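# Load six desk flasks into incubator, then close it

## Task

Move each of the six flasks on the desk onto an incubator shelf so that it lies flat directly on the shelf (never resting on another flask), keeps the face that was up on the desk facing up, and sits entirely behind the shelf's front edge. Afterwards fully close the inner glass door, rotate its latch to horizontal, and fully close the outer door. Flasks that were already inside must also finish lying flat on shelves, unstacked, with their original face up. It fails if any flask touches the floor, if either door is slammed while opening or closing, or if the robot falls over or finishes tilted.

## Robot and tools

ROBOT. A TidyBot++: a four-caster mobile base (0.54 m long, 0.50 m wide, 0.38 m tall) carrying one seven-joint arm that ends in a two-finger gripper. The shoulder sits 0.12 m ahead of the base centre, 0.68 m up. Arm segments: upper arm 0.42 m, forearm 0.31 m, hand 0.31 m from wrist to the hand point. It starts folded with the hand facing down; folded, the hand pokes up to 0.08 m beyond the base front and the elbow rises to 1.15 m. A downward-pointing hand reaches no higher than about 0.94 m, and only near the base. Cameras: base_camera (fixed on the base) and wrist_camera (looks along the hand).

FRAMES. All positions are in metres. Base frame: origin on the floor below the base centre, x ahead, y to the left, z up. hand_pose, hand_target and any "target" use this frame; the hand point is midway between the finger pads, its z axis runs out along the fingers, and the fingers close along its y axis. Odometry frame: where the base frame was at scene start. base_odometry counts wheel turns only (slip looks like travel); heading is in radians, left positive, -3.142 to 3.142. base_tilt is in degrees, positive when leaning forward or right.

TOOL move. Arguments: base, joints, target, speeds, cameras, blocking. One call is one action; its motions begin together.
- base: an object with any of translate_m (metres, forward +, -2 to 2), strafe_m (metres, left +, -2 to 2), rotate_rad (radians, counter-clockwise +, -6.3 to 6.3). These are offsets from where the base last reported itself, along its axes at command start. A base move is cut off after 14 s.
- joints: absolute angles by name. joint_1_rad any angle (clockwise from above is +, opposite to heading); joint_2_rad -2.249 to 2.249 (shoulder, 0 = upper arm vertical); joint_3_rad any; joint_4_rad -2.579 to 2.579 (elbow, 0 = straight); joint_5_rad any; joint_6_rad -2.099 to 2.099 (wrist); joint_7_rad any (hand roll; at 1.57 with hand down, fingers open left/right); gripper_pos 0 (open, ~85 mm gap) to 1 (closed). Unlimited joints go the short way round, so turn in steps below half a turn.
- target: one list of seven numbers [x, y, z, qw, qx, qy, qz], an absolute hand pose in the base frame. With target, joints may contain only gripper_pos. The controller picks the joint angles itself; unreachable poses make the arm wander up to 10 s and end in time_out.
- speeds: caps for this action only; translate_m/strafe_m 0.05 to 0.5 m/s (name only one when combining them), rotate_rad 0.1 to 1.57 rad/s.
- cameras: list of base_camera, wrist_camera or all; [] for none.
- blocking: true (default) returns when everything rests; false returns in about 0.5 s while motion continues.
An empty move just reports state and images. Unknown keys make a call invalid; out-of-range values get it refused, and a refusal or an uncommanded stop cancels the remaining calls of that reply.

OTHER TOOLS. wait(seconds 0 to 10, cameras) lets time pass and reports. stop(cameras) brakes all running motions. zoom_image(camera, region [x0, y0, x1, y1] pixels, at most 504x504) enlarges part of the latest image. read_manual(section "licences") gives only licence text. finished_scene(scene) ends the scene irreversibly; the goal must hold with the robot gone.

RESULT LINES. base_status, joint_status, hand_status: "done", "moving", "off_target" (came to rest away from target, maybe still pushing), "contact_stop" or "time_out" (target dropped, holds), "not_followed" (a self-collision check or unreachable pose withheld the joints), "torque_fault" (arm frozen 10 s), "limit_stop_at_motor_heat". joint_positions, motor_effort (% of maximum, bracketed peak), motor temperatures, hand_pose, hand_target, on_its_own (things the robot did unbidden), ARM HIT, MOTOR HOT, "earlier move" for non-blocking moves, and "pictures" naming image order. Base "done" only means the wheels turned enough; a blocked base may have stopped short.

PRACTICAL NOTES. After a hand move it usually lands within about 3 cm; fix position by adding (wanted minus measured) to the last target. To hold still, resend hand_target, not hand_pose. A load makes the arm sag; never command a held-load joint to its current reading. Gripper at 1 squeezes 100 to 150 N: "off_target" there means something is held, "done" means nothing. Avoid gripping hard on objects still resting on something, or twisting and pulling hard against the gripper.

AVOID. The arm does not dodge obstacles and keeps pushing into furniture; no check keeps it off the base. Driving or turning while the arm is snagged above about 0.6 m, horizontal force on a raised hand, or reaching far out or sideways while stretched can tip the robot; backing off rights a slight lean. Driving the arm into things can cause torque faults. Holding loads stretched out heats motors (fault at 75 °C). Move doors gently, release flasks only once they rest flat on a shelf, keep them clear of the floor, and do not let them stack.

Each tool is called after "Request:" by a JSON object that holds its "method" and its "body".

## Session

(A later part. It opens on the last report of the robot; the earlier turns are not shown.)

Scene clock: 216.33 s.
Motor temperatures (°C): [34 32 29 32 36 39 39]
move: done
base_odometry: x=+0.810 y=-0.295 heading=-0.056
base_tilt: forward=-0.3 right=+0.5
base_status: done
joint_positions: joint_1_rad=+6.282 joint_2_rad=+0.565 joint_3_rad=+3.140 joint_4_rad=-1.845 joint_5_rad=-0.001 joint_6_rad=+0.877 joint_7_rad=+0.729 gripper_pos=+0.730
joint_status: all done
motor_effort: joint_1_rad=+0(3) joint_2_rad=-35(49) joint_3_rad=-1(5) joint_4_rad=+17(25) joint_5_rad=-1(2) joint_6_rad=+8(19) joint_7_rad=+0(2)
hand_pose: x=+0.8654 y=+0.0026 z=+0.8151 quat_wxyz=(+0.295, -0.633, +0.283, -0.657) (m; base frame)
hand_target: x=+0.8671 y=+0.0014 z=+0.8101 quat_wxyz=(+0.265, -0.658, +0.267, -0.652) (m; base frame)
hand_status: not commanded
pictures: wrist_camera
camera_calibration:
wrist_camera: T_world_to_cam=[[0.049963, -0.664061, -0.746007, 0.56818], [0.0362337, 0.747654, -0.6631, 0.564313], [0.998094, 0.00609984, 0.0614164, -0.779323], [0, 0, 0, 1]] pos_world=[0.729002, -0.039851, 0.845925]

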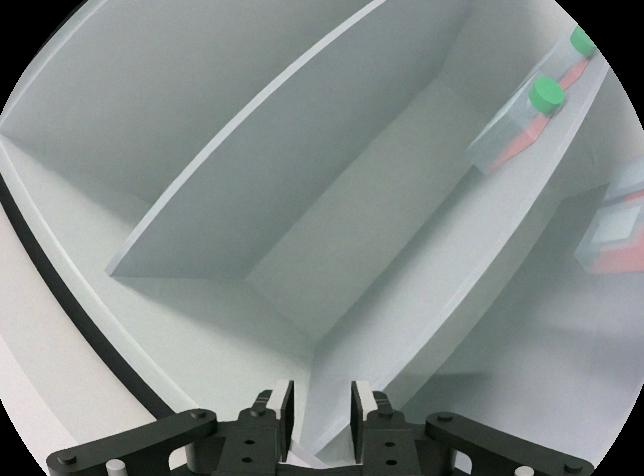

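Request:
{"method": "move", "body": {"base": {"translate_m": -0.1}, "joints": {"gripper_pos": 0.5}, "speeds": {"translate_m": 0.1}, "cameras": ["wrist_camera"]}}

Scene clock: 219.10 s.
Motor temperatures (°C): [34 32 29 32 36 39 39]
move: done
base_odometry: x=+0.710 y=-0.289 heading=-0.056
base_tilt: forward=-0.3 right=+0.6
base_status: done
joint_positions: joint_1_rad=+6.282 joint_2_rad=+0.564 joint_3_rad=+3.140 joint_4_rad=-1.845 joint_5_rad=-0.001 joint_6_rad=+0.874 joint_7_rad=+0.729 gripper_pos=+0.500
joint_status: all done
motor_effort: joint_1_rad=+0(1) joint_2_rad=-35(38) joint_3_rad=-2(2) joint_4_rad=+16(18) joint_5_rad=-1(1) joint_6_rad=+8(9) joint_7_rad=+1(1)
hand_pose: x=+0.8654 y=+0.0026 z=+0.8150 quat_wxyz=(+0.295, -0.634, +0.284, -0.657) (m; base frame)
hand_target: x=+0.8671 y=+0.0014 z=+0.8101 quat_wxyz=(+0.265, -0.658, +0.267, -0.652) (m; base frame)
hand_status: not commanded
pictures: wrist_camera
camera_calibration:
wrist_camera: T_world_to_cam=[[0.0486919, -0.664071, -0.746082, 0.569245], [0.0351052, 0.747644, -0.663171, 0.565263], [0.998197, 0.00609965, 0.0597166, -0.777962], [0, 0, 0, 1]] pos_world=[0.728998, -0.0398511, 0.846027]

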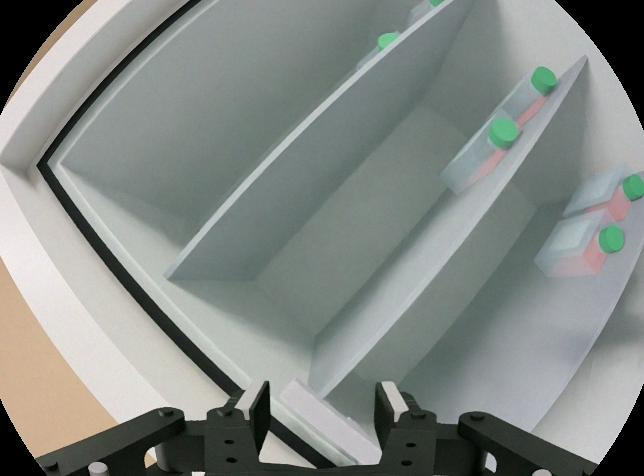

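Request:
{"method": "move", "body": {"joints": {"joint_2_rad": 0.575, "joint_4_rad": -1.80, "joint_6_rad": 0.77, "joint_7_rad": 1.57, "gripper_pos": 0.0}, "base": {"strafe_m": 0.04}, "cameras": ["wrist_camera"]}}

Scene clock: 224.43 s.
Motor temperatures (°C): [34 32 29 32 36 39 39]
move: done
base_odometry: x=+0.712 y=-0.249 heading=-0.056
base_tilt: forward=-0.2 right=+0.6
base_status: done
joint_positions: joint_1_rad=+6.278 joint_2_rad=+0.564 joint_3_rad=+3.139 joint_4_rad=-1.825 joint_5_rad=-0.001 joint_6_rad=+0.846 joint_7_rad=+1.497 gripper_pos=+0.000
joint_status: all done
motor_effort: joint_1_rad=+0(4) joint_2_rad=-35(36) joint_3_rad=-2(3) joint_4_rad=+17(17) joint_5_rad=+0(2) joint_6_rad=+9(9) joint_7_rad=-1(2)
hand_pose: x=+0.8699 y=+0.0067 z=+0.8164 quat_wxyz=(+0.030, -0.697, +0.024, -0.716) (m; base frame)
hand_target: x=+0.8770 y=+0.0014 z=+0.7978 quat_wxyz=(+0.000, -0.719, +0.000, -0.695) (m; base frame)
hand_status: not commanded
pictures: wrist_camera
camera_calibration:
wrist_camera: T_world_to_cam=[[0.0296679, -0.996634, -0.0764268, 0.0448732], [0.0390203, 0.077557, -0.996224, 0.836032], [0.998798, 0.0265737, 0.0411899, -0.768183], [0, 0, 0, 1]] pos_world=[0.733306, 0.000295504, 0.867946]

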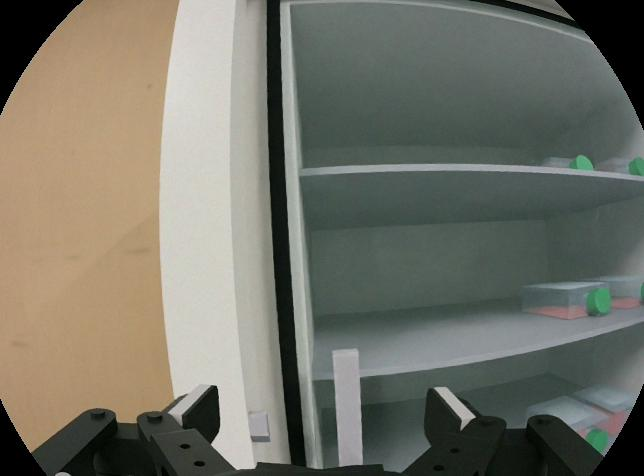

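Request:
{"method": "move", "body": {"joints": {"joint_2_rad": 0.61, "joint_4_rad": -1.82, "joint_6_rad": 0.80, "joint_7_rad": 1.64}, "base": {"strafe_m": -0.013}, "cameras": ["wrist_camera"]}}

Scene clock: 228.23 s.
Motor temperatures (°C): [34 32 29 32 36 39 39]
move: done
base_odometry: x=+0.712 y=-0.262 heading=-0.056
base_tilt: forward=-0.3 right=+0.6
base_status: done
joint_positions: joint_1_rad=+6.286 joint_2_rad=+0.594 joint_3_rad=+3.141 joint_4_rad=-1.825 joint_5_rad=-0.001 joint_6_rad=+0.845 joint_7_rad=+1.570 gripper_pos=+0.000
joint_status: all done
motor_effort: joint_1_rad=+0(3) joint_2_rad=-36(38) joint_3_rad=+0(4) joint_4_rad=+16(17) joint_5_rad=+0(2) joint_6_rad=+8(9) joint_7_rad=+0(1)
hand_pose: x=+0.8736 y=-0.0004 z=+0.7937 quat_wxyz=(+0.000, -0.708, +0.001, -0.706) (m; base frame)
hand_target: x=+0.8761 y=+0.0014 z=+0.7702 quat_wxyz=(-0.024, -0.727, -0.025, -0.685) (m; base frame)
hand_status: not commanded
pictures: wrist_camera
camera_calibration:
wrist_camera: T_world_to_cam=[[0.0179042, -0.999837, -0.00243583, -0.0125133], [0.00905707, 0.0025983, -0.999956, 0.842861], [0.999799, 0.0178813, 0.00910211, -0.746157], [0, 0, 0, 1]] pos_world=[0.738597, -0.00135905, 0.849584]

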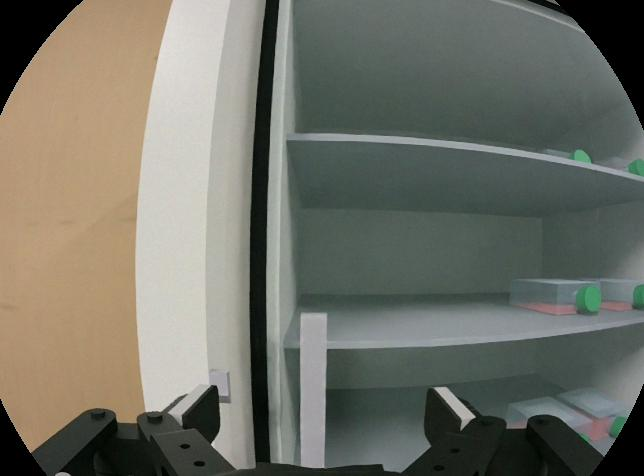

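Request:
{"method": "move", "body": {"base": {"translate_m": 0.102, "strafe_m": 0.004}, "speeds": {"translate_m": 0.1}, "cameras": ["wrist_camera"]}}

Scene clock: 230.73 s.
Motor temperatures (°C): [34 32 29 32 36 39 39]
move: done
base_odometry: x=+0.814 y=-0.264 heading=-0.055
base_tilt: forward=-0.3 right=+0.5
base_status: done
joint_positions: joint_1_rad=+6.286 joint_2_rad=+0.596 joint_3_rad=+3.141 joint_4_rad=-1.825 joint_5_rad=-0.001 joint_6_rad=+0.845 joint_7_rad=+1.570 gripper_pos=+0.000
joint_status: not commanded
motor_effort: joint_1_rad=+0(1) joint_2_rad=-35(38) joint_3_rad=-1(2) joint_4_rad=+16(18) joint_5_rad=-1(1) joint_6_rad=+7(9) joint_7_rad=+0(1)
hand_pose: x=+0.8738 y=-0.0004 z=+0.7924 quat_wxyz=(+0.000, -0.709, +0.001, -0.705) (m; base frame)
hand_target: x=+0.8761 y=+0.0014 z=+0.7702 quat_wxyz=(-0.024, -0.727, -0.025, -0.685) (m; base frame)
hand_status: not commanded
pictures: wrist_camera
camera_calibration:
wrist_camera: T_world_to_cam=[[0.0179006, -0.999837, -0.00246493, -0.012494], [0.00735726, 0.00259698, -0.99997, 0.843028], [0.999813, 0.017882, 0.00740254, -0.745009], [0, 0, 0, 1]] pos_world=[0.738891, -0.00135905, 0.848486]

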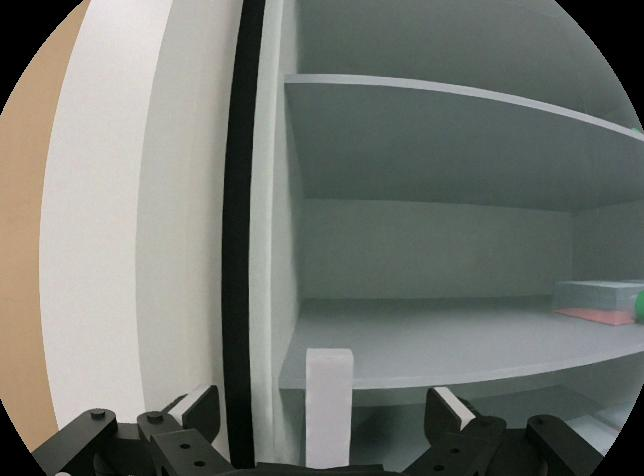

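Request:
{"method": "move", "body": {"joints": {"gripper_pos": 0.88}, "cameras": ["wrist_camera"]}}

Scene clock: 232.37 s.
Motor temperatures (°C): [34 33 29 32 36 39 39]
move: off_target
base_odometry: x=+0.814 y=-0.264 heading=-0.055
base_tilt: forward=-0.3 right=+0.6
base_status: not commanded
joint_positions: joint_1_rad=+6.287 joint_2_rad=+0.595 joint_3_rad=+3.141 joint_4_rad=-1.827 joint_5_rad=-0.001 joint_6_rad=+0.845 joint_7_rad=+1.571 gripper_pos=+0.844
joint_status: gripper_pos off_target (ended at +0.844, target +0.880)
motor_effort: joint_1_rad=+0(9) joint_2_rad=-33(37) joint_3_rad=-1(8) joint_4_rad=+20(21) joint_5_rad=-1(4) joint_6_rad=+8(9) joint_7_rad=+1(2)
hand_pose: x=+0.8732 y=-0.0017 z=+0.7922 quat_wxyz=(-0.001, -0.709, +0.002, -0.705) (m; base frame)
hand_target: x=+0.8761 y=+0.0014 z=+0.7702 quat_wxyz=(-0.024, -0.727, -0.025, -0.685) (m; base frame)
hand_status: not commanded
pictures: wrist_camera
camera_calibration:
wrist_camera: T_world_to_cam=[[0.0162899, -0.999865, -0.00211268, -0.0126941], [0.00646635, 0.00221827, -0.999977, 0.843698], [0.999846, 0.0162759, 0.00650161, -0.743751], [0, 0, 0, 1]] pos_world=[0.738388, -0.00245872, 0.848487]

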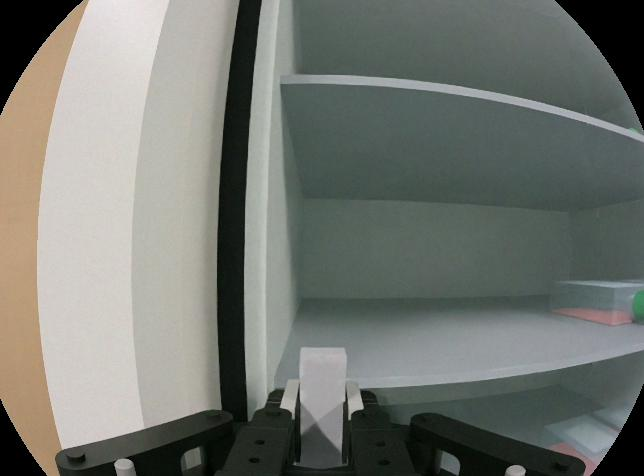

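Request:
{"method": "move", "body": {"base": {"translate_m": -0.025, "strafe_m": -0.0455, "rotate_rad": 0.05}, "speeds": {"translate_m": 0.08, "rotate_rad": 0.1}, "cameras": ["wrist_camera"]}}

Scene clock: 238.83 s.
Motor temperatures (°C): [34 33 29 32 36 39 39]
move: done
base_odometry: x=+0.786 y=-0.308 heading=-0.005
base_tilt: forward=-0.3 right=+0.6
base_status: done
joint_positions: joint_1_rad=+6.286 joint_2_rad=+0.599 joint_3_rad=+3.142 joint_4_rad=-1.821 joint_5_rad=-0.001 joint_6_rad=+0.845 joint_7_rad=+1.571 gripper_pos=+0.844
joint_status: not commanded
motor_effort: joint_1_rad=-1(5) joint_2_rad=-35(38) joint_3_rad=-2(5) joint_4_rad=+16(19) joint_5_rad=+0(2) joint_6_rad=+8(9) joint_7_rad=+1(1)
hand_pose: x=+0.8750 y=-0.0011 z=+0.7922 quat_wxyz=(-0.001, -0.708, +0.001, -0.706) (m; base frame)
hand_target: x=+0.8761 y=+0.0014 z=+0.7702 quat_wxyz=(-0.024, -0.727, -0.025, -0.685) (m; base frame)
hand_status: not commanded
pictures: wrist_camera
camera_calibration:
wrist_camera: T_world_to_cam=[[0.0168817, -0.999856, -0.00147018, -0.0131083], [0.0083775, 0.00161178, -0.999964, 0.841957], [0.999822, 0.0168688, 0.00840351, -0.747059], [0, 0, 0, 1]] pos_world=[0.740094, -0.00186146, 0.848185]

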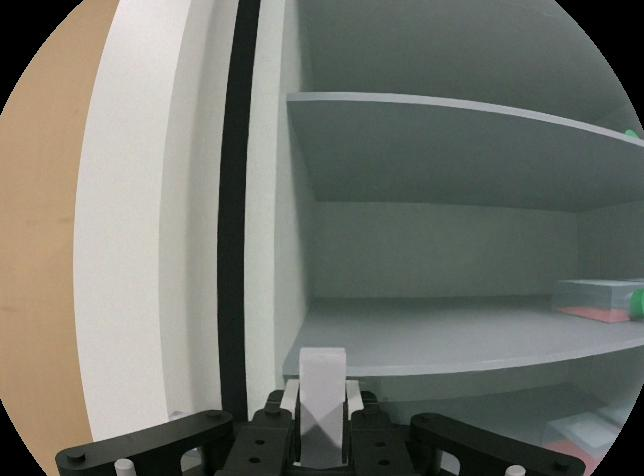

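Request:
{"method": "move", "body": {"base": {"translate_m": -0.0679, "strafe_m": -0.1395, "rotate_rad": 0.15}, "speeds": {"translate_m": 0.11, "rotate_rad": 0.1}, "cameras": ["wrist_camera"]}}

Scene clock: 242.10 s.
Motor temperatures (°C): [34 33 29 32 36 39 39]
move: done
base_odometry: x=+0.718 y=-0.447 heading=+0.145
base_tilt: forward=-0.2 right=+0.6
base_status: done
joint_positions: joint_1_rad=+6.286 joint_2_rad=+0.599 joint_3_rad=+3.144 joint_4_rad=-1.821 joint_5_rad=-0.001 joint_6_rad=+0.845 joint_7_rad=+1.571 gripper_pos=+0.844
joint_status: not commanded
motor_effort: joint_1_rad=+1(4) joint_2_rad=-36(38) joint_3_rad=+0(5) joint_4_rad=+16(19) joint_5_rad=-1(2) joint_6_rad=+8(10) joint_7_rad=+0(1)
hand_pose: x=+0.8751 y=-0.0026 z=+0.7921 quat_wxyz=(-0.002, -0.709, +0.002, -0.706) (m; base frame)
hand_target: x=+0.8761 y=+0.0014 z=+0.7702 quat_wxyz=(-0.024, -0.727, -0.025, -0.685) (m; base frame)
hand_status: not commanded
pictures: wrist_camera
camera_calibration:
wrist_camera: T_world_to_cam=[[0.0147546, -0.999891, -0.000217295, -0.0137989], [0.00820127, 0.000338331, -0.999966, 0.842089], [0.999858, 0.0147524, 0.00820536, -0.746902], [0, 0, 0, 1]] pos_world=[0.740093, -0.00306373, 0.848186]

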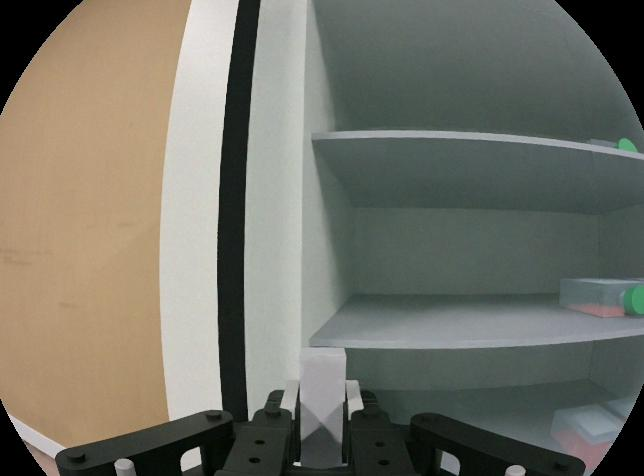

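Request:
{"method": "move", "body": {"base": {"translate_m": -0.0601, "strafe_m": -0.1205, "rotate_rad": 0.13}, "speeds": {"translate_m": 0.11, "rotate_rad": 0.1}, "cameras": ["wrist_camera"]}}

Request:
{"method": "move", "body": {"base": {"translate_m": -0.0601, "strafe_m": -0.1205, "rotate_rad": 0.13}, "speeds": {"translate_m": 0.11, "rotate_rad": 0.1}}}

Scene clock: 245.50 s.
Motor temperatures (°C): [34 33 29 32 36 39 39]
move: done
base_odometry: x=+0.676 y=-0.575 heading=+0.275
base_tilt: forward=-0.3 right=+0.6
base_status: done
joint_positions: joint_1_rad=+6.287 joint_2_rad=+0.599 joint_3_rad=+3.146 joint_4_rad=-1.821 joint_5_rad=-0.001 joint_6_rad=+0.845 joint_7_rad=+1.571 gripper_pos=+0.844
joint_status: not commanded
motor_effort: joint_1_rad=+0(5) joint_2_rad=-35(37) joint_3_rad=-1(6) joint_4_rad=+16(18) joint_5_rad=+0(2) joint_6_rad=+8(9) joint_7_rad=+1(2)
hand_pose: x=+0.8751 y=-0.0042 z=+0.7921 quat_wxyz=(-0.004, -0.708, +0.002, -0.706) (m; base frame)
hand_target: x=+0.8761 y=+0.0014 z=+0.7702 quat_wxyz=(-0.024, -0.727, -0.025, -0.685) (m; base frame)
hand_status: not commanded
pictures: wrist_camera
camera_calibration:
wrist_camera: T_world_to_cam=[[0.0124327, -0.999922, 0.000732975, -0.0140874], [0.00821323, -0.000630886, -0.999966, 0.841976], [0.999889, 0.0124383, 0.00820475, -0.746916], [0, 0, 0, 1]] pos_world=[0.740093, -0.00426473, 0.848086]

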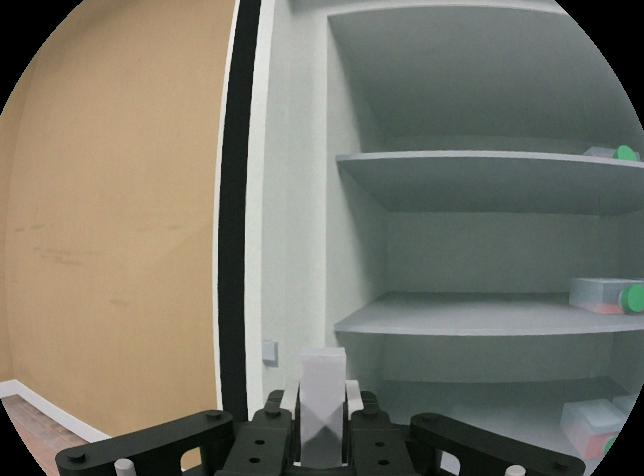

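Scene clock: 247.30 s.
Motor temperatures (°C): [34 33 29 32 36 39 39]
move: done
base_odometry: x=+0.651 y=-0.707 heading=+0.405
base_tilt: forward=-0.3 right=+0.5
base_status: done
joint_positions: joint_1_rad=+6.288 joint_2_rad=+0.599 joint_3_rad=+3.146 joint_4_rad=-1.821 joint_5_rad=-0.001 joint_6_rad=+0.845 joint_7_rad=+1.571 gripper_pos=+0.844
joint_status: not commanded
motor_effort: joint_1_rad=+0(5) joint_2_rad=-35(37) joint_3_rad=-1(6) joint_4_rad=+16(18) joint_5_rad=+0(3) joint_6_rad=+7(9) joint_7_rad=+1(1)
hand_pose: x=+0.8752 y=-0.0049 z=+0.7921 quat_wxyz=(-0.004, -0.708, +0.003, -0.706) (m; base frame)
hand_target: x=+0.8761 y=+0.0014 z=+0.7702 quat_wxyz=(-0.024, -0.727, -0.025, -0.685) (m; base frame)
hand_status: not commanded
pictures: base_camera, wrist_camera
camera_calibration:
wrist_camera: T_world_to_cam=[[0.0114309, -0.999934, 0.000812602, -0.0140139], [0.00831382, -0.000717586, -0.999965, 0.841899], [0.9999, 0.0114372, 0.00830507, -0.747107], [0, 0, 0, 1]] pos_world=[0.740193, -0.004864, 0.848086]

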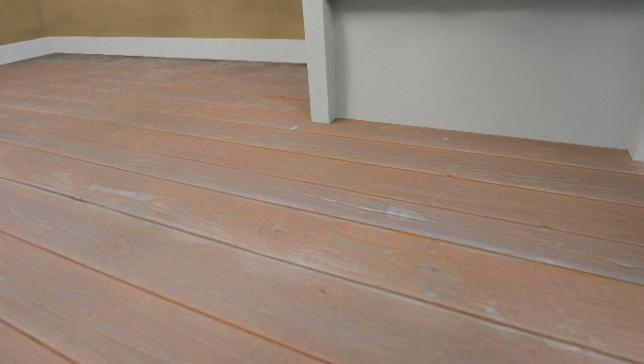

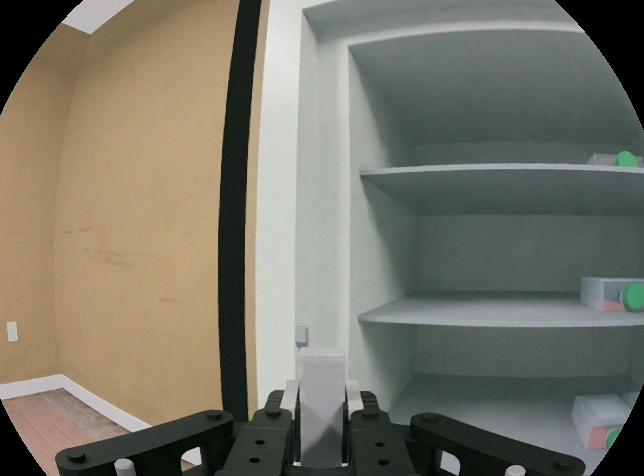

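Request:
{"method": "move", "body": {"base": {"translate_m": -0.0476, "strafe_m": -0.0923, "rotate_rad": 0.1}, "speeds": {"translate_m": 0.11, "rotate_rad": 0.1}, "cameras": ["base_camera"]}}

Request:
{"method": "move", "body": {"joints": {"gripper_pos": 0.0}, "cameras": ["wrist_camera"]}}

Scene clock: 250.53 s.
Motor temperatures (°C): [34 33 29 32 36 39 39]
move: done
base_odometry: x=+0.643 y=-0.811 heading=+0.506
base_tilt: forward=-0.2 right=+0.6
base_status: done
joint_positions: joint_1_rad=+6.288 joint_2_rad=+0.599 joint_3_rad=+3.146 joint_4_rad=-1.821 joint_5_rad=-0.001 joint_6_rad=+0.845 joint_7_rad=+1.571 gripper_pos=+0.844
joint_status: not commanded
motor_effort: joint_1_rad=+0(6) joint_2_rad=-35(37) joint_3_rad=-1(6) joint_4_rad=+16(18) joint_5_rad=+0(3) joint_6_rad=+8(10) joint_7_rad=+0(2)
hand_pose: x=+0.8752 y=-0.0052 z=+0.7921 quat_wxyz=(-0.004, -0.708, +0.003, -0.706) (m; base frame)
hand_target: x=+0.8761 y=+0.0014 z=+0.7702 quat_wxyz=(-0.024, -0.727, -0.025, -0.685) (m; base frame)
hand_status: not commanded
pictures: base_camera

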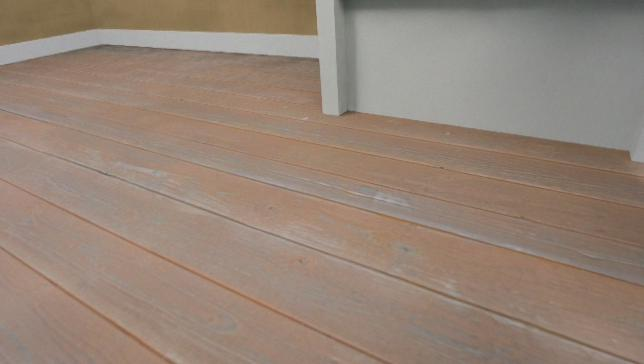

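Scene clock: 251.57 s.
Motor temperatures (°C): [34 33 29 32 36 39 39]
move: done
base_odometry: x=+0.643 y=-0.811 heading=+0.506
base_tilt: forward=-0.3 right=+0.6
base_status: not commanded
joint_positions: joint_1_rad=+6.288 joint_2_rad=+0.599 joint_3_rad=+3.146 joint_4_rad=-1.821 joint_5_rad=-0.001 joint_6_rad=+0.845 joint_7_rad=+1.571 gripper_pos=+0.000
joint_status: all done
motor_effort: joint_1_rad=+0(1) joint_2_rad=-36(37) joint_3_rad=-1(2) joint_4_rad=+16(17) joint_5_rad=-1(1) joint_6_rad=+8(9) joint_7_rad=+0(1)
hand_pose: x=+0.8752 y=-0.0052 z=+0.7921 quat_wxyz=(-0.004, -0.708, +0.003, -0.706) (m; base frame)
hand_target: x=+0.8761 y=+0.0014 z=+0.7702 quat_wxyz=(-0.024, -0.727, -0.025, -0.685) (m; base frame)
hand_status: not commanded
pictures: wrist_camera
camera_calibration:
wrist_camera: T_world_to_cam=[[0.0110353, -0.999939, 0.00060405, -0.0137432], [0.00831115, -0.000512344, -0.999965, 0.842002], [0.999905, 0.01104, 0.00830499, -0.74711], [0, 0, 0, 1]] pos_world=[0.740193, -0.00506287, 0.848186]

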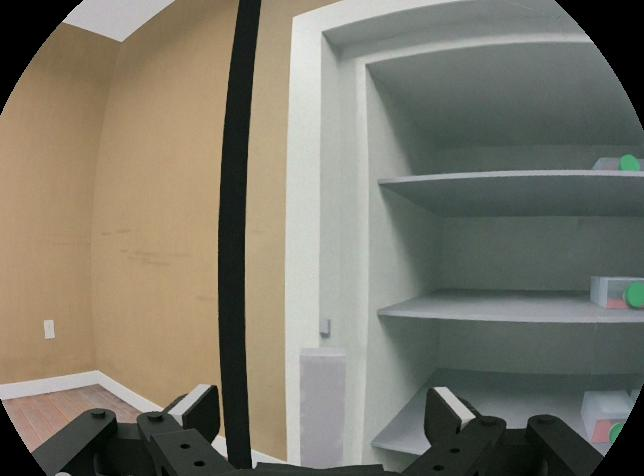

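Request:
{"method": "move", "body": {"base": {"translate_m": -0.15}, "joints": {"gripper_pos": 0.8}, "speeds": {"translate_m": 0.2}, "cameras": []}}

Request:
{"method": "move", "body": {"base": {"translate_m": 0.32, "strafe_m": 0.68}, "speeds": {"translate_m": 0.4}, "cameras": []}}

Request:
{"method": "move", "body": {"base": {"rotate_rad": -0.562}}}

Scene clock: 259.23 s.
Motor temperatures (°C): [34 33 29 32 36 39 39]
move: done
base_odometry: x=+0.512 y=-0.884 heading=+0.506
base_tilt: forward=-0.3 right=+0.6
base_status: done
joint_positions: joint_1_rad=+6.288 joint_2_rad=+0.600 joint_3_rad=+3.146 joint_4_rad=-1.821 joint_5_rad=-0.001 joint_6_rad=+0.845 joint_7_rad=+1.571 gripper_pos=+0.800
joint_status: all done
motor_effort: joint_1_rad=+0(2) joint_2_rad=-36(38) joint_3_rad=-1(2) joint_4_rad=+16(17) joint_5_rad=-1(1) joint_6_rad=+8(9) joint_7_rad=+1(1)
hand_pose: x=+0.8753 y=-0.0052 z=+0.7914 quat_wxyz=(-0.004, -0.709, +0.003, -0.705) (m; base frame)
hand_target: x=+0.8761 y=+0.0014 z=+0.7702 quat_wxyz=(-0.024, -0.727, -0.025, -0.685) (m; base frame)
hand_status: not commanded
pictures: none
No camera images: "cameras" was empty.

Scene clock: 262.30 s.
Motor temperatures (°C): [34 33 29 32 36 39 39]
move: done
base_odometry: x=+0.462 y=-0.134 heading=+0.507
base_tilt: forward=-0.2 right=+0.5
base_status: done
joint_positions: joint_1_rad=+6.284 joint_2_rad=+0.600 joint_3_rad=+3.145 joint_4_rad=-1.821 joint_5_rad=-0.001 joint_6_rad=+0.845 joint_7_rad=+1.571 gripper_pos=+0.800
joint_status: not commanded
motor_effort: joint_1_rad=+0(3) joint_2_rad=-36(37) joint_3_rad=-1(4) joint_4_rad=+16(17) joint_5_rad=-1(2) joint_6_rad=+8(9) joint_7_rad=+0(2)
hand_pose: x=+0.8753 y=-0.0015 z=+0.7914 quat_wxyz=(-0.002, -0.709, +0.001, -0.705) (m; base frame)
hand_target: x=+0.8761 y=+0.0014 z=+0.7702 quat_wxyz=(-0.024, -0.727, -0.025, -0.685) (m; base frame)
hand_status: not commanded
pictures: none
No camera images: "cameras" was empty.

Scene clock: 264.10 s.
Motor temperatures (°C): [34 33 29 32 36 39 39]
move: done
base_odometry: x=+0.462 y=-0.134 heading=-0.055
base_tilt: forward=-0.2 right=+0.6
base_status: done
joint_positions: joint_1_rad=+6.291 joint_2_rad=+0.600 joint_3_rad=+3.149 joint_4_rad=-1.821 joint_5_rad=-0.001 joint_6_rad=+0.845 joint_7_rad=+1.571 gripper_pos=+0.800
joint_status: not commanded
motor_effort: joint_1_rad=+0(6) joint_2_rad=-35(37) joint_3_rad=-1(6) joint_4_rad=+16(17) joint_5_rad=+0(2) joint_6_rad=+8(9) joint_7_rad=+0(1)
hand_pose: x=+0.8753 y=-0.0092 z=+0.7914 quat_wxyz=(-0.007, -0.709, +0.004, -0.705) (m; base frame)
hand_target: x=+0.8761 y=+0.0014 z=+0.7702 quat_wxyz=(-0.024, -0.727, -0.025, -0.685) (m; base frame)
hand_status: not commanded
pictures: base_camera, wrist_camera
camera_calibration:
wrist_camera: T_world_to_cam=[[0.00549975, -0.999982, 0.00227933, -0.0141669], [0.00741809, -0.00223851, -0.99997, 0.842051], [0.999957, 0.00551649, 0.00740565, -0.746588], [0, 0, 0, 1]] pos_world=[0.740388, -0.00816319, 0.847587]

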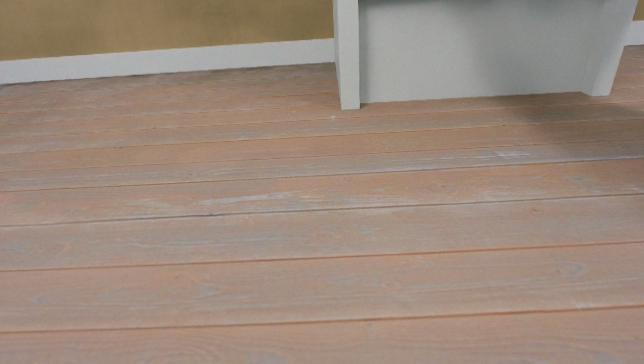

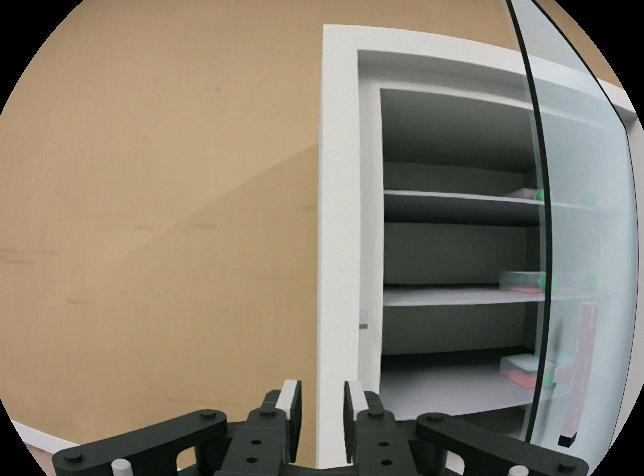

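Request:
{"method": "move", "body": {"base": {"translate_m": 0.14}, "speeds": {"translate_m": 0.2}, "cameras": ["wrist_camera"]}}

Request:
{"method": "move", "body": {"base": {"strafe_m": -0.2}, "speeds": {"strafe_m": 0.12}, "cameras": ["wrist_camera"]}}

Scene clock: 268.90 s.
Motor temperatures (°C): [34 33 29 32 36 39 39]
move: done
base_odometry: x=+0.602 y=-0.142 heading=-0.056
base_tilt: forward=-0.2 right=+0.5
base_status: done
joint_positions: joint_1_rad=+6.291 joint_2_rad=+0.600 joint_3_rad=+3.149 joint_4_rad=-1.821 joint_5_rad=-0.001 joint_6_rad=+0.845 joint_7_rad=+1.571 gripper_pos=+0.800
joint_status: not commanded
motor_effort: joint_1_rad=+0(1) joint_2_rad=-36(38) joint_3_rad=-1(2) joint_4_rad=+16(18) joint_5_rad=-1(1) joint_6_rad=+9(9) joint_7_rad=-1(1)
hand_pose: x=+0.8753 y=-0.0092 z=+0.7910 quat_wxyz=(-0.007, -0.709, +0.004, -0.705) (m; base frame)
hand_target: x=+0.8761 y=+0.0014 z=+0.7702 quat_wxyz=(-0.024, -0.727, -0.025, -0.685) (m; base frame)
hand_status: not commanded
pictures: wrist_camera
camera_calibration:
wrist_camera: T_world_to_cam=[[0.00550095, -0.999982, 0.00227672, -0.0141647], [0.00691822, -0.00223864, -0.999974, 0.842025], [0.999961, 0.00551656, 0.00690578, -0.746163], [0, 0, 0, 1]] pos_world=[0.740386, -0.00816319, 0.847188]

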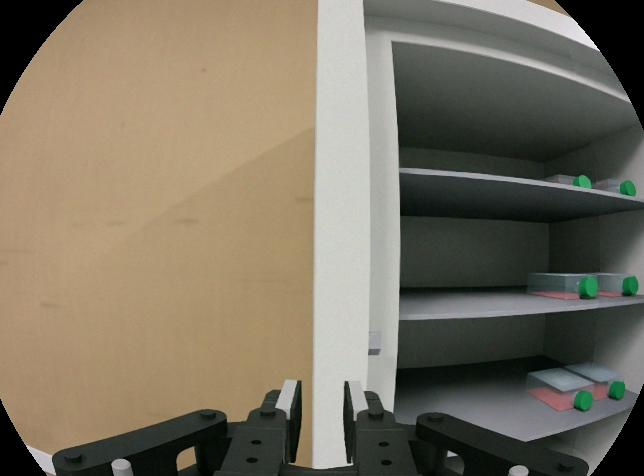

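Scene clock: 271.17 s.
Motor temperatures (°C): [34 33 29 32 36 39 39]
move: done
base_odometry: x=+0.591 y=-0.341 heading=-0.056
base_tilt: forward=-0.2 right=+0.5
base_status: done
joint_positions: joint_1_rad=+6.204 joint_2_rad=+0.600 joint_3_rad=+3.088 joint_4_rad=-1.822 joint_5_rad=+0.009 joint_6_rad=+0.845 joint_7_rad=+1.574 gripper_pos=+0.800
joint_status: not commanded
motor_effort: joint_1_rad=+16(18) joint_2_rad=-33(37) joint_3_rad=+9(11) joint_4_rad=+17(20) joint_5_rad=-7(9) joint_6_rad=+7(9) joint_7_rad=-1(2)
hand_pose: x=+0.8688 y=+0.0931 z=+0.7916 quat_wxyz=(+0.053, -0.708, -0.039, -0.703) (m; base frame)
hand_target: x=+0.8761 y=+0.0014 z=+0.7702 quat_wxyz=(-0.024, -0.727, -0.025, -0.685) (m; base frame)
hand_status: not commanded
pictures: wrist_camera
camera_calibration:
wrist_camera: T_world_to_cam=[[0.150297, -0.988395, -0.0220498, -0.019495], [0.00408994, 0.0229246, -0.999729, 0.842867], [0.988632, 0.150166, 0.00748797, -0.744303], [0, 0, 0, 1]] pos_world=[0.735324, 0.0731776, 0.847782]

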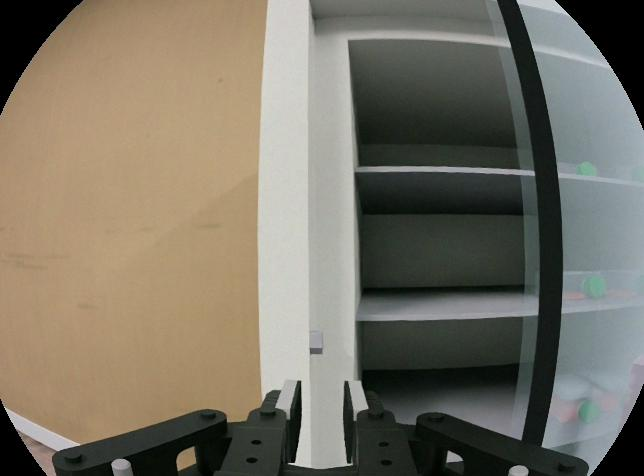

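Request:
{"method": "move", "body": {"base": {"strafe_m": 0.12}, "speeds": {"strafe_m": 0.15}, "cameras": []}}

Request:
{"method": "move", "body": {"base": {"translate_m": 0.123, "strafe_m": 0.317, "rotate_rad": -0.444}, "speeds": {"translate_m": 0.2, "rotate_rad": 0.25}, "cameras": ["wrist_camera"]}}

Scene clock: 279.07 s.
Motor temperatures (°C): [34 33 29 32 36 39 39]
move: done
base_odometry: x=+0.598 y=-0.222 heading=-0.056
base_tilt: forward=-0.3 right=+0.6
base_status: done
joint_positions: joint_1_rad=+6.278 joint_2_rad=+0.600 joint_3_rad=+3.138 joint_4_rad=-1.822 joint_5_rad=+0.009 joint_6_rad=+0.845 joint_7_rad=+1.574 gripper_pos=+0.800
joint_status: not commanded
motor_effort: joint_1_rad=+0(15) joint_2_rad=-37(37) joint_3_rad=-2(9) joint_4_rad=+16(18) joint_5_rad=-1(7) joint_6_rad=+9(9) joint_7_rad=+0(1)
hand_pose: x=+0.8750 y=+0.0091 z=+0.7906 quat_wxyz=(+0.003, -0.709, -0.008, -0.705) (m; base frame)
hand_target: x=+0.8761 y=+0.0014 z=+0.7702 quat_wxyz=(-0.024, -0.727, -0.025, -0.685) (m; base frame)
hand_status: not commanded
pictures: none
No camera images: "cameras" was empty.

Scene clock: 281.53 s.
Motor temperatures (°C): [34 33 29 32 36 39 39]
move: done
base_odometry: x=+0.738 y=+0.088 heading=-0.501
base_tilt: forward=-0.3 right=+0.6
base_status: done
joint_positions: joint_1_rad=+6.269 joint_2_rad=+0.601 joint_3_rad=+3.132 joint_4_rad=-1.823 joint_5_rad=+0.009 joint_6_rad=+0.845 joint_7_rad=+1.574 gripper_pos=+0.800
joint_status: not commanded
motor_effort: joint_1_rad=+1(9) joint_2_rad=-35(38) joint_3_rad=+0(4) joint_4_rad=+17(20) joint_5_rad=-1(4) joint_6_rad=+8(9) joint_7_rad=+0(1)
hand_pose: x=+0.8746 y=+0.0192 z=+0.7901 quat_wxyz=(+0.009, -0.710, -0.012, -0.705) (m; base frame)
hand_target: x=+0.8761 y=+0.0014 z=+0.7702 quat_wxyz=(-0.024, -0.727, -0.025, -0.685) (m; base frame)
hand_status: not commanded
pictures: wrist_camera
camera_calibration:
wrist_camera: T_world_to_cam=[[0.0492013, -0.998785, 0.0028808, -0.0244697], [0.00514175, -0.00263097, -0.999983, 0.842809], [0.998776, 0.0492153, 0.00500606, -0.743933], [0, 0, 0, 1]] pos_world=[0.739892, 0.0143903, 0.84659]

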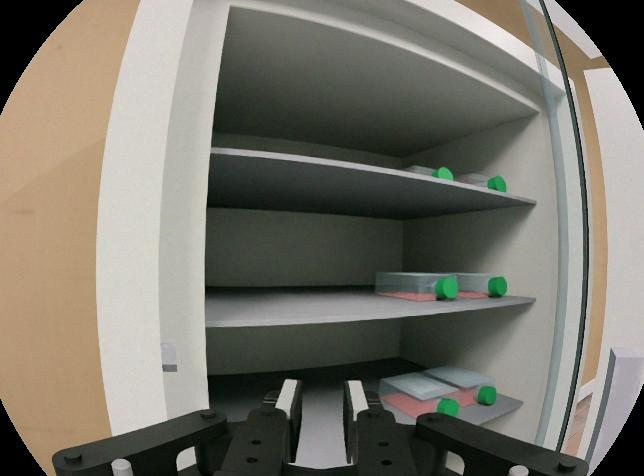

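Request:
{"method": "move", "body": {"base": {"strafe_m": -0.15}, "speeds": {"strafe_m": 0.12}, "cameras": ["wrist_camera"]}}

Scene clock: 284.53 s.
Motor temperatures (°C): [34 33 29 32 36 39 39]
move: done
base_odometry: x=+0.667 y=-0.044 heading=-0.502
base_tilt: forward=-0.3 right=+0.5
base_status: done
joint_positions: joint_1_rad=+6.162 joint_2_rad=+0.589 joint_3_rad=+3.058 joint_4_rad=-1.841 joint_5_rad=+0.027 joint_6_rad=+0.845 joint_7_rad=+1.574 gripper_pos=+0.800
joint_status: not commanded
motor_effort: joint_1_rad=+23(26) joint_2_rad=-28(36) joint_3_rad=+15(17) joint_4_rad=+23(24) joint_5_rad=-10(11) joint_6_rad=+6(9) joint_7_rad=+0(2)
hand_pose: x=+0.8541 y=+0.1449 z=+0.7911 quat_wxyz=(+0.083, -0.708, -0.066, -0.698) (m; base frame)
hand_target: x=+0.8761 y=+0.0014 z=+0.7702 quat_wxyz=(-0.024, -0.727, -0.025, -0.685) (m; base frame)
hand_status: not commanded
pictures: wrist_camera
camera_calibration:
wrist_camera: T_world_to_cam=[[0.229973, -0.972834, -0.0265869, -0.0328397], [-0.00506024, 0.0261235, -0.999646, 0.848468], [0.973184, 0.230026, 0.00108493, -0.730882], [0, 0, 0, 1]] pos_world=[0.723128, 0.11401, 0.848088]

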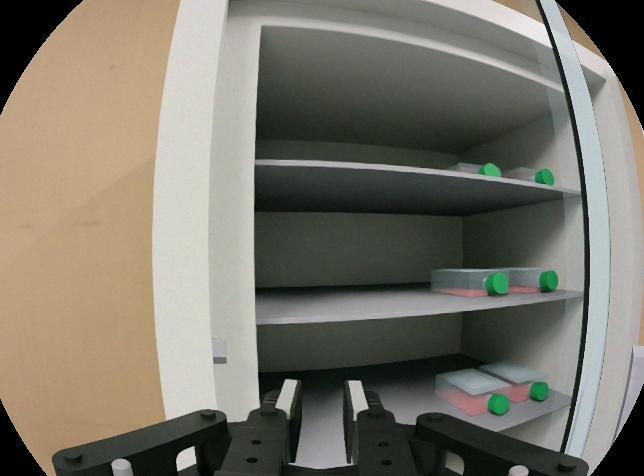

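Request:
{"method": "move", "body": {"base": {"strafe_m": 0.15}, "speeds": {"strafe_m": 0.15}, "cameras": []}}

Request:
{"method": "move", "body": {"base": {"translate_m": -0.35}, "cameras": ["wrist_camera"]}}

Request:
{"method": "move", "body": {"base": {"rotate_rad": -0.35}, "cameras": ["wrist_camera"]}}

Scene clock: 293.50 s.
Motor temperatures (°C): [34 33 29 32 36 39 39]
move: done
base_odometry: x=+0.739 y=+0.088 heading=-0.503
base_tilt: forward=-0.3 right=+0.6
base_status: done
joint_positions: joint_1_rad=+6.277 joint_2_rad=+0.592 joint_3_rad=+3.137 joint_4_rad=-1.840 joint_5_rad=+0.027 joint_6_rad=+0.845 joint_7_rad=+1.575 gripper_pos=+0.800
joint_status: not commanded
motor_effort: joint_1_rad=+0(24) joint_2_rad=-36(36) joint_3_rad=-1(16) joint_4_rad=+16(24) joint_5_rad=-1(10) joint_6_rad=+8(9) joint_7_rad=+0(1)
hand_pose: x=+0.8697 y=+0.0144 z=+0.7877 quat_wxyz=(+0.004, -0.712, -0.017, -0.702) (m; base frame)
hand_target: x=+0.8761 y=+0.0014 z=+0.7702 quat_wxyz=(-0.024, -0.727, -0.025, -0.685) (m; base frame)
hand_status: not commanded
pictures: none
No camera images: "cameras" was empty.

Scene clock: 295.47 s.
Motor temperatures (°C): [34 33 29 32 36 39 39]
move: done
base_odometry: x=+0.432 y=+0.257 heading=-0.503
base_tilt: forward=-0.3 right=+0.5
base_status: done
joint_positions: joint_1_rad=+6.277 joint_2_rad=+0.596 joint_3_rad=+3.137 joint_4_rad=-1.838 joint_5_rad=+0.027 joint_6_rad=+0.845 joint_7_rad=+1.575 gripper_pos=+0.800
joint_status: not commanded
motor_effort: joint_1_rad=+0(2) joint_2_rad=-36(38) joint_3_rad=+0(2) joint_4_rad=+16(17) joint_5_rad=-1(2) joint_6_rad=+9(9) joint_7_rad=+0(1)
hand_pose: x=+0.8704 y=+0.0143 z=+0.7857 quat_wxyz=(+0.004, -0.713, -0.017, -0.701) (m; base frame)
hand_target: x=+0.8761 y=+0.0014 z=+0.7702 quat_wxyz=(-0.024, -0.727, -0.025, -0.685) (m; base frame)
hand_status: not commanded
pictures: wrist_camera
camera_calibration:
wrist_camera: T_world_to_cam=[[0.0503151, -0.998583, 0.0173601, -0.0415676], [-0.00520005, -0.0176438, -0.999831, 0.84747], [0.99872, 0.0502164, -0.00608043, -0.730693], [0, 0, 0, 1]] pos_world=[0.736256, 0.0101367, 0.843606]

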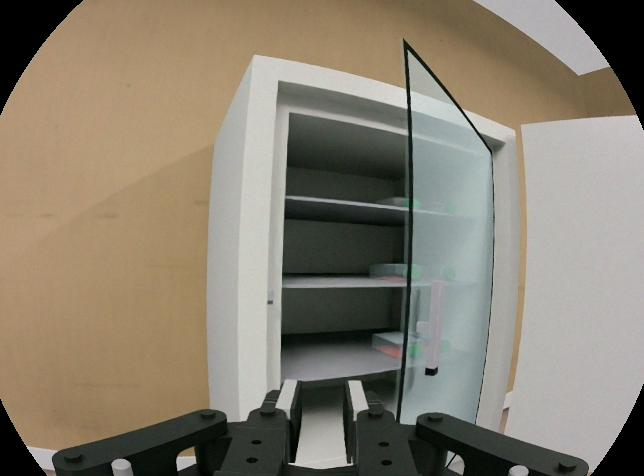

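Scene clock: 297.03 s.
Motor temperatures (°C): [34 33 29 32 36 39 39]
move: done
base_odometry: x=+0.432 y=+0.257 heading=-0.853
base_tilt: forward=-0.3 right=+0.5
base_status: done
joint_positions: joint_1_rad=+6.287 joint_2_rad=+0.596 joint_3_rad=+3.145 joint_4_rad=-1.838 joint_5_rad=+0.026 joint_6_rad=+0.845 joint_7_rad=+1.575 gripper_pos=+0.800
joint_status: not commanded
motor_effort: joint_1_rad=+0(6) joint_2_rad=-36(37) joint_3_rad=-1(6) joint_4_rad=+16(17) joint_5_rad=-1(2) joint_6_rad=+8(9) joint_7_rad=+0(1)
hand_pose: x=+0.8706 y=+0.0028 z=+0.7856 quat_wxyz=(-0.003, -0.713, -0.013, -0.701) (m; base frame)
hand_target: x=+0.8761 y=+0.0014 z=+0.7702 quat_wxyz=(-0.024, -0.727, -0.025, -0.685) (m; base frame)
hand_status: not commanded
pictures: wrist_camera
camera_calibration:
wrist_camera: T_world_to_cam=[[0.0341882, -0.999181, 0.0216225, -0.0423788], [-0.0055341, -0.0218241, -0.999747, 0.847392], [0.9994, 0.0340599, -0.0062757, -0.73075], [0, 0, 0, 1]] pos_world=[0.73645, 0.00103869, 0.843507]

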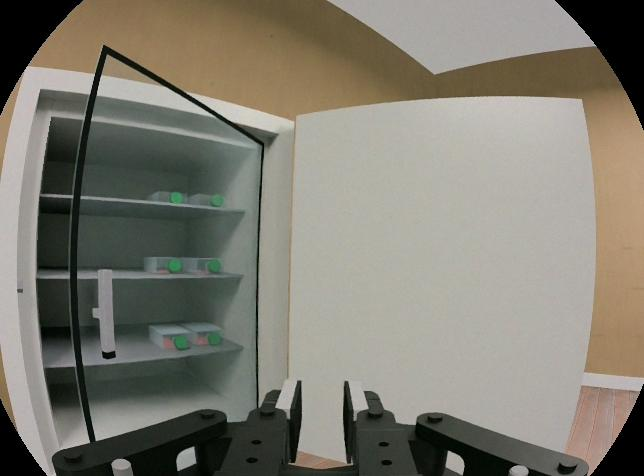

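Request:
{"method": "move", "body": {"joints": {"joint_7_rad": 3.14, "gripper_pos": 1.0}, "base": {"translate_m": 0.2105, "strafe_m": 0.1666, "rotate_rad": 0.253}, "cameras": ["wrist_camera"]}}

Scene clock: 310.43 s.
Motor temperatures (°C): [34 33 29 32 36 39 39]
move: done
base_odometry: x=+0.696 y=+0.208 heading=-0.599
base_tilt: forward=-0.3 right=+0.5
base_status: done
joint_positions: joint_1_rad=+6.274 joint_2_rad=+0.599 joint_3_rad=+3.136 joint_4_rad=-1.837 joint_5_rad=+0.026 joint_6_rad=+0.845 joint_7_rad=+3.066 gripper_pos=+0.999
joint_status: all done
motor_effort: joint_1_rad=+0(5) joint_2_rad=-36(38) joint_3_rad=-1(5) joint_4_rad=+16(17) joint_5_rad=-1(2) joint_6_rad=+9(9) joint_7_rad=+0(2)
hand_pose: x=+0.8711 y=+0.0173 z=+0.7844 quat_wxyz=(-0.471, -0.512, -0.498, -0.518) (m; base frame)
hand_target: x=+0.8761 y=+0.0014 z=+0.7702 quat_wxyz=(-0.485, -0.515, -0.514, -0.485) (m; base frame)
hand_status: not commanded
pictures: wrist_camera
camera_calibration:
wrist_camera: T_world_to_cam=[[0.0418052, -0.0610631, 0.997258, -0.815932], [0.0441883, -0.997041, -0.0629022, 0.0852863], [0.998148, 0.0466968, -0.0389832, -0.705192], [0, 0, 0, 1]] pos_world=[0.734228, 0.0681409, 0.791569]

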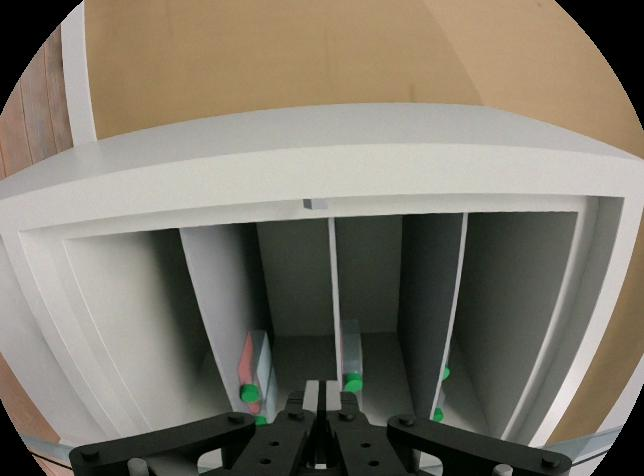

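Request:
{"method": "move", "body": {"base": {"translate_m": 0.14, "strafe_m": 0.01}, "speeds": {"translate_m": 0.15}, "cameras": []}}

Request:
{"method": "move", "body": {"base": {"strafe_m": -0.12}, "speeds": {"strafe_m": 0.1}, "cameras": ["wrist_camera"]}}

Scene clock: 313.40 s.
Motor temperatures (°C): [34 33 29 32 36 39 39]
move: done
base_odometry: x=+0.817 y=+0.138 heading=-0.598
base_tilt: forward=-0.3 right=+0.6
base_status: done
joint_positions: joint_1_rad=+6.274 joint_2_rad=+0.600 joint_3_rad=+3.136 joint_4_rad=-1.836 joint_5_rad=+0.026 joint_6_rad=+0.845 joint_7_rad=+3.066 gripper_pos=+0.999
joint_status: not commanded
motor_effort: joint_1_rad=+0(1) joint_2_rad=-36(38) joint_3_rad=-1(2) joint_4_rad=+16(17) joint_5_rad=-1(1) joint_6_rad=+8(9) joint_7_rad=+0(1)
hand_pose: x=+0.8713 y=+0.0173 z=+0.7838 quat_wxyz=(-0.471, -0.512, -0.498, -0.518) (m; base frame)
hand_target: x=+0.8761 y=+0.0014 z=+0.7702 quat_wxyz=(-0.485, -0.515, -0.514, -0.485) (m; base frame)
hand_status: not commanded
pictures: none
No camera images: "cameras" was empty.

Scene clock: 315.17 s.
Motor temperatures (°C): [34 33 29 32 36 39 39]
move: done
base_odometry: x=+0.750 y=+0.038 heading=-0.598
base_tilt: forward=-0.3 right=+0.5
base_status: done
joint_positions: joint_1_rad=+6.252 joint_2_rad=+0.596 joint_3_rad=+3.120 joint_4_rad=-1.843 joint_5_rad=+0.026 joint_6_rad=+0.845 joint_7_rad=+3.070 gripper_pos=+0.999
joint_status: not commanded
motor_effort: joint_1_rad=+7(10) joint_2_rad=-33(37) joint_3_rad=+3(8) joint_4_rad=+20(25) joint_5_rad=-3(5) joint_6_rad=+7(9) joint_7_rad=+0(1)
hand_pose: x=+0.8681 y=+0.0427 z=+0.7837 quat_wxyz=(-0.460, -0.505, -0.506, -0.527) (m; base frame)
hand_target: x=+0.8761 y=+0.0014 z=+0.7702 quat_wxyz=(-0.485, -0.515, -0.514, -0.485) (m; base frame)
hand_status: not commanded
pictures: wrist_camera
camera_calibration:
wrist_camera: T_world_to_cam=[[0.0471945, -0.0643617, 0.99681, -0.817757], [0.0790705, -0.99455, -0.0679594, 0.0842365], [0.995751, 0.0820256, -0.0418481, -0.700598], [0, 0, 0, 1]] pos_world=[0.729554, 0.0886121, 0.791554]

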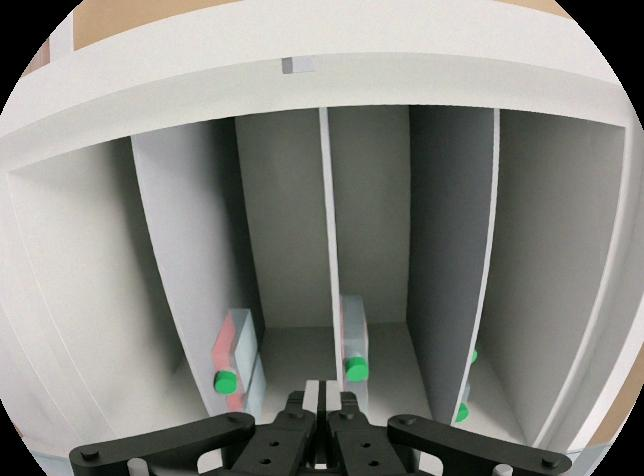

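Request:
{"method": "move", "body": {"base": {"translate_m": -0.013, "strafe_m": -0.176}, "speeds": {"strafe_m": 0.1}, "cameras": ["wrist_camera"]}}

Scene clock: 321.03 s.
Motor temperatures (°C): [34 33 29 32 36 39 39]
move: done
base_odometry: x=+0.640 y=-0.100 heading=-0.598
base_tilt: forward=-0.3 right=+0.6
base_status: done
joint_positions: joint_1_rad=+6.165 joint_2_rad=+0.570 joint_3_rad=+3.057 joint_4_rad=-1.888 joint_5_rad=+0.027 joint_6_rad=+0.845 joint_7_rad=+3.079 gripper_pos=+0.999
joint_status: not commanded
motor_effort: joint_1_rad=+22(26) joint_2_rad=-23(35) joint_3_rad=+15(18) joint_4_rad=+29(32) joint_5_rad=-9(11) joint_6_rad=+5(9) joint_7_rad=-2(3)
hand_pose: x=+0.8407 y=+0.1419 z=+0.7814 quat_wxyz=(-0.410, -0.478, -0.539, -0.559) (m; base frame)
hand_target: x=+0.8761 y=+0.0014 z=+0.7702 quat_wxyz=(-0.485, -0.515, -0.514, -0.485) (m; base frame)
hand_status: not commanded
pictures: wrist_camera
camera_calibration:
wrist_camera: T_world_to_cam=[[0.0778568, -0.0777944, 0.993925, -0.829426], [0.217914, -0.971516, -0.0931103, 0.0845619], [0.972857, 0.22384, -0.0586866, -0.669289], [0, 0, 0, 1]] pos_world=[0.697272, 0.167442, 0.792983]

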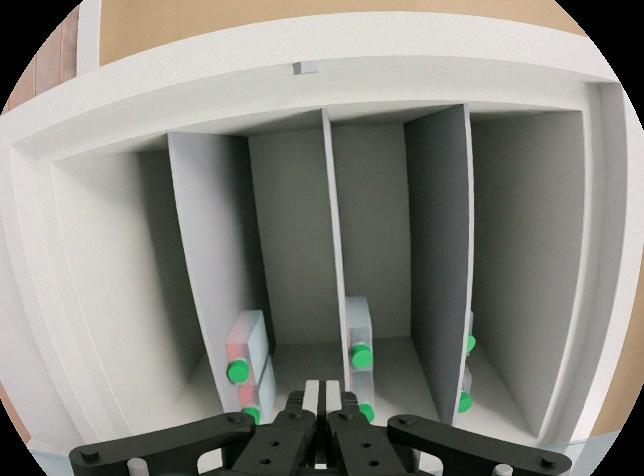

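Request:
{"method": "wait", "body": {"seconds": 2, "cameras": []}}

Scene clock: 324.67 s.
Motor temperatures (°C): [34 33 29 32 36 39 39]
base_odometry: x=+0.640 y=-0.100 heading=-0.598
base_tilt: forward=-0.3 right=+0.5
base_status: done
joint_positions: joint_1_rad=+6.165 joint_2_rad=+0.570 joint_3_rad=+3.057 joint_4_rad=-1.888 joint_5_rad=+0.027 joint_6_rad=+0.845 joint_7_rad=+3.079 gripper_pos=+0.999
joint_status: not commanded
motor_effort: joint_1_rad=+22(26) joint_2_rad=-23(35) joint_3_rad=+15(18) joint_4_rad=+30(32) joint_5_rad=-10(11) joint_6_rad=+5(9) joint_7_rad=-1(3)
hand_pose: x=+0.8407 y=+0.1419 z=+0.7814 quat_wxyz=(-0.410, -0.478, -0.540, -0.558) (m; base frame)
hand_target: x=+0.8761 y=+0.0014 z=+0.7702 quat_wxyz=(-0.485, -0.515, -0.514, -0.485) (m; base frame)
hand_status: not commanded
wait: 2.00 s; at rest from the start
pictures: none
No camera images: "cameras" was empty.

Request:
{"method": "move", "body": {"base": {"translate_m": -0.03, "strafe_m": -0.15, "rotate_rad": 0.15}, "speeds": {"strafe_m": 0.1, "rotate_rad": 0.1}, "cameras": ["wrist_camera"]}}

Scene clock: 329.30 s.
Motor temperatures (°C): [34 33 29 32 36 39 39]
move: done
base_odometry: x=+0.531 y=-0.207 heading=-0.447
base_tilt: forward=-0.3 right=+0.6
base_status: done
joint_positions: joint_1_rad=+6.259 joint_2_rad=+0.585 joint_3_rad=+3.121 joint_4_rad=-1.861 joint_5_rad=+0.027 joint_6_rad=+0.845 joint_7_rad=+3.084 gripper_pos=+0.999
joint_status: not commanded
motor_effort: joint_1_rad=+5(21) joint_2_rad=-30(36) joint_3_rad=+3(13) joint_4_rad=+22(29) joint_5_rad=-3(9) joint_6_rad=+7(9) joint_7_rad=+0(2)
hand_pose: x=+0.8628 y=+0.0371 z=+0.7823 quat_wxyz=(-0.464, -0.505, -0.510, -0.520) (m; base frame)
hand_target: x=+0.8761 y=+0.0014 z=+0.7702 quat_wxyz=(-0.485, -0.515, -0.514, -0.485) (m; base frame)
hand_status: not commanded
pictures: wrist_camera
camera_calibration:
wrist_camera: T_world_to_cam=[[0.0533562, -0.0496651, 0.99734, -0.822801], [0.0721587, -0.99596, -0.0534568, 0.0736433], [0.995965, 0.074819, -0.0495568, -0.688823], [0, 0, 0, 1]] pos_world=[0.724631, 0.0840183, 0.790413]

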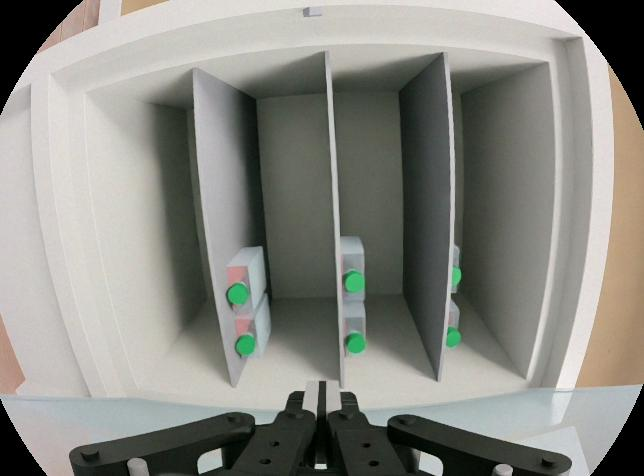

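Request:
{"method": "move", "body": {"base": {"translate_m": 0.047, "strafe_m": -0.244, "rotate_rad": 0.147}, "speeds": {"strafe_m": 0.1, "rotate_rad": 0.1}, "cameras": []}}

Scene clock: 334.60 s.
Motor temperatures (°C): [34 33 29 32 36 39 39]
move: done
base_odometry: x=+0.468 y=-0.447 heading=-0.298
base_tilt: forward=-0.3 right=+0.5
base_status: done
joint_positions: joint_1_rad=+6.139 joint_2_rad=+0.570 joint_3_rad=+3.039 joint_4_rad=-1.889 joint_5_rad=+0.039 joint_6_rad=+0.845 joint_7_rad=+3.084 gripper_pos=+0.999
joint_status: not commanded
motor_effort: joint_1_rad=+28(30) joint_2_rad=-23(32) joint_3_rad=+18(21) joint_4_rad=+31(32) joint_5_rad=-12(13) joint_6_rad=+5(8) joint_7_rad=-2(3)
hand_pose: x=+0.8333 y=+0.1732 z=+0.7812 quat_wxyz=(-0.397, -0.463, -0.552, -0.568) (m; base frame)
hand_target: x=+0.8761 y=+0.0014 z=+0.7702 quat_wxyz=(-0.485, -0.515, -0.514, -0.485) (m; base frame)
hand_status: not commanded
pictures: none
No camera images: "cameras" was empty.


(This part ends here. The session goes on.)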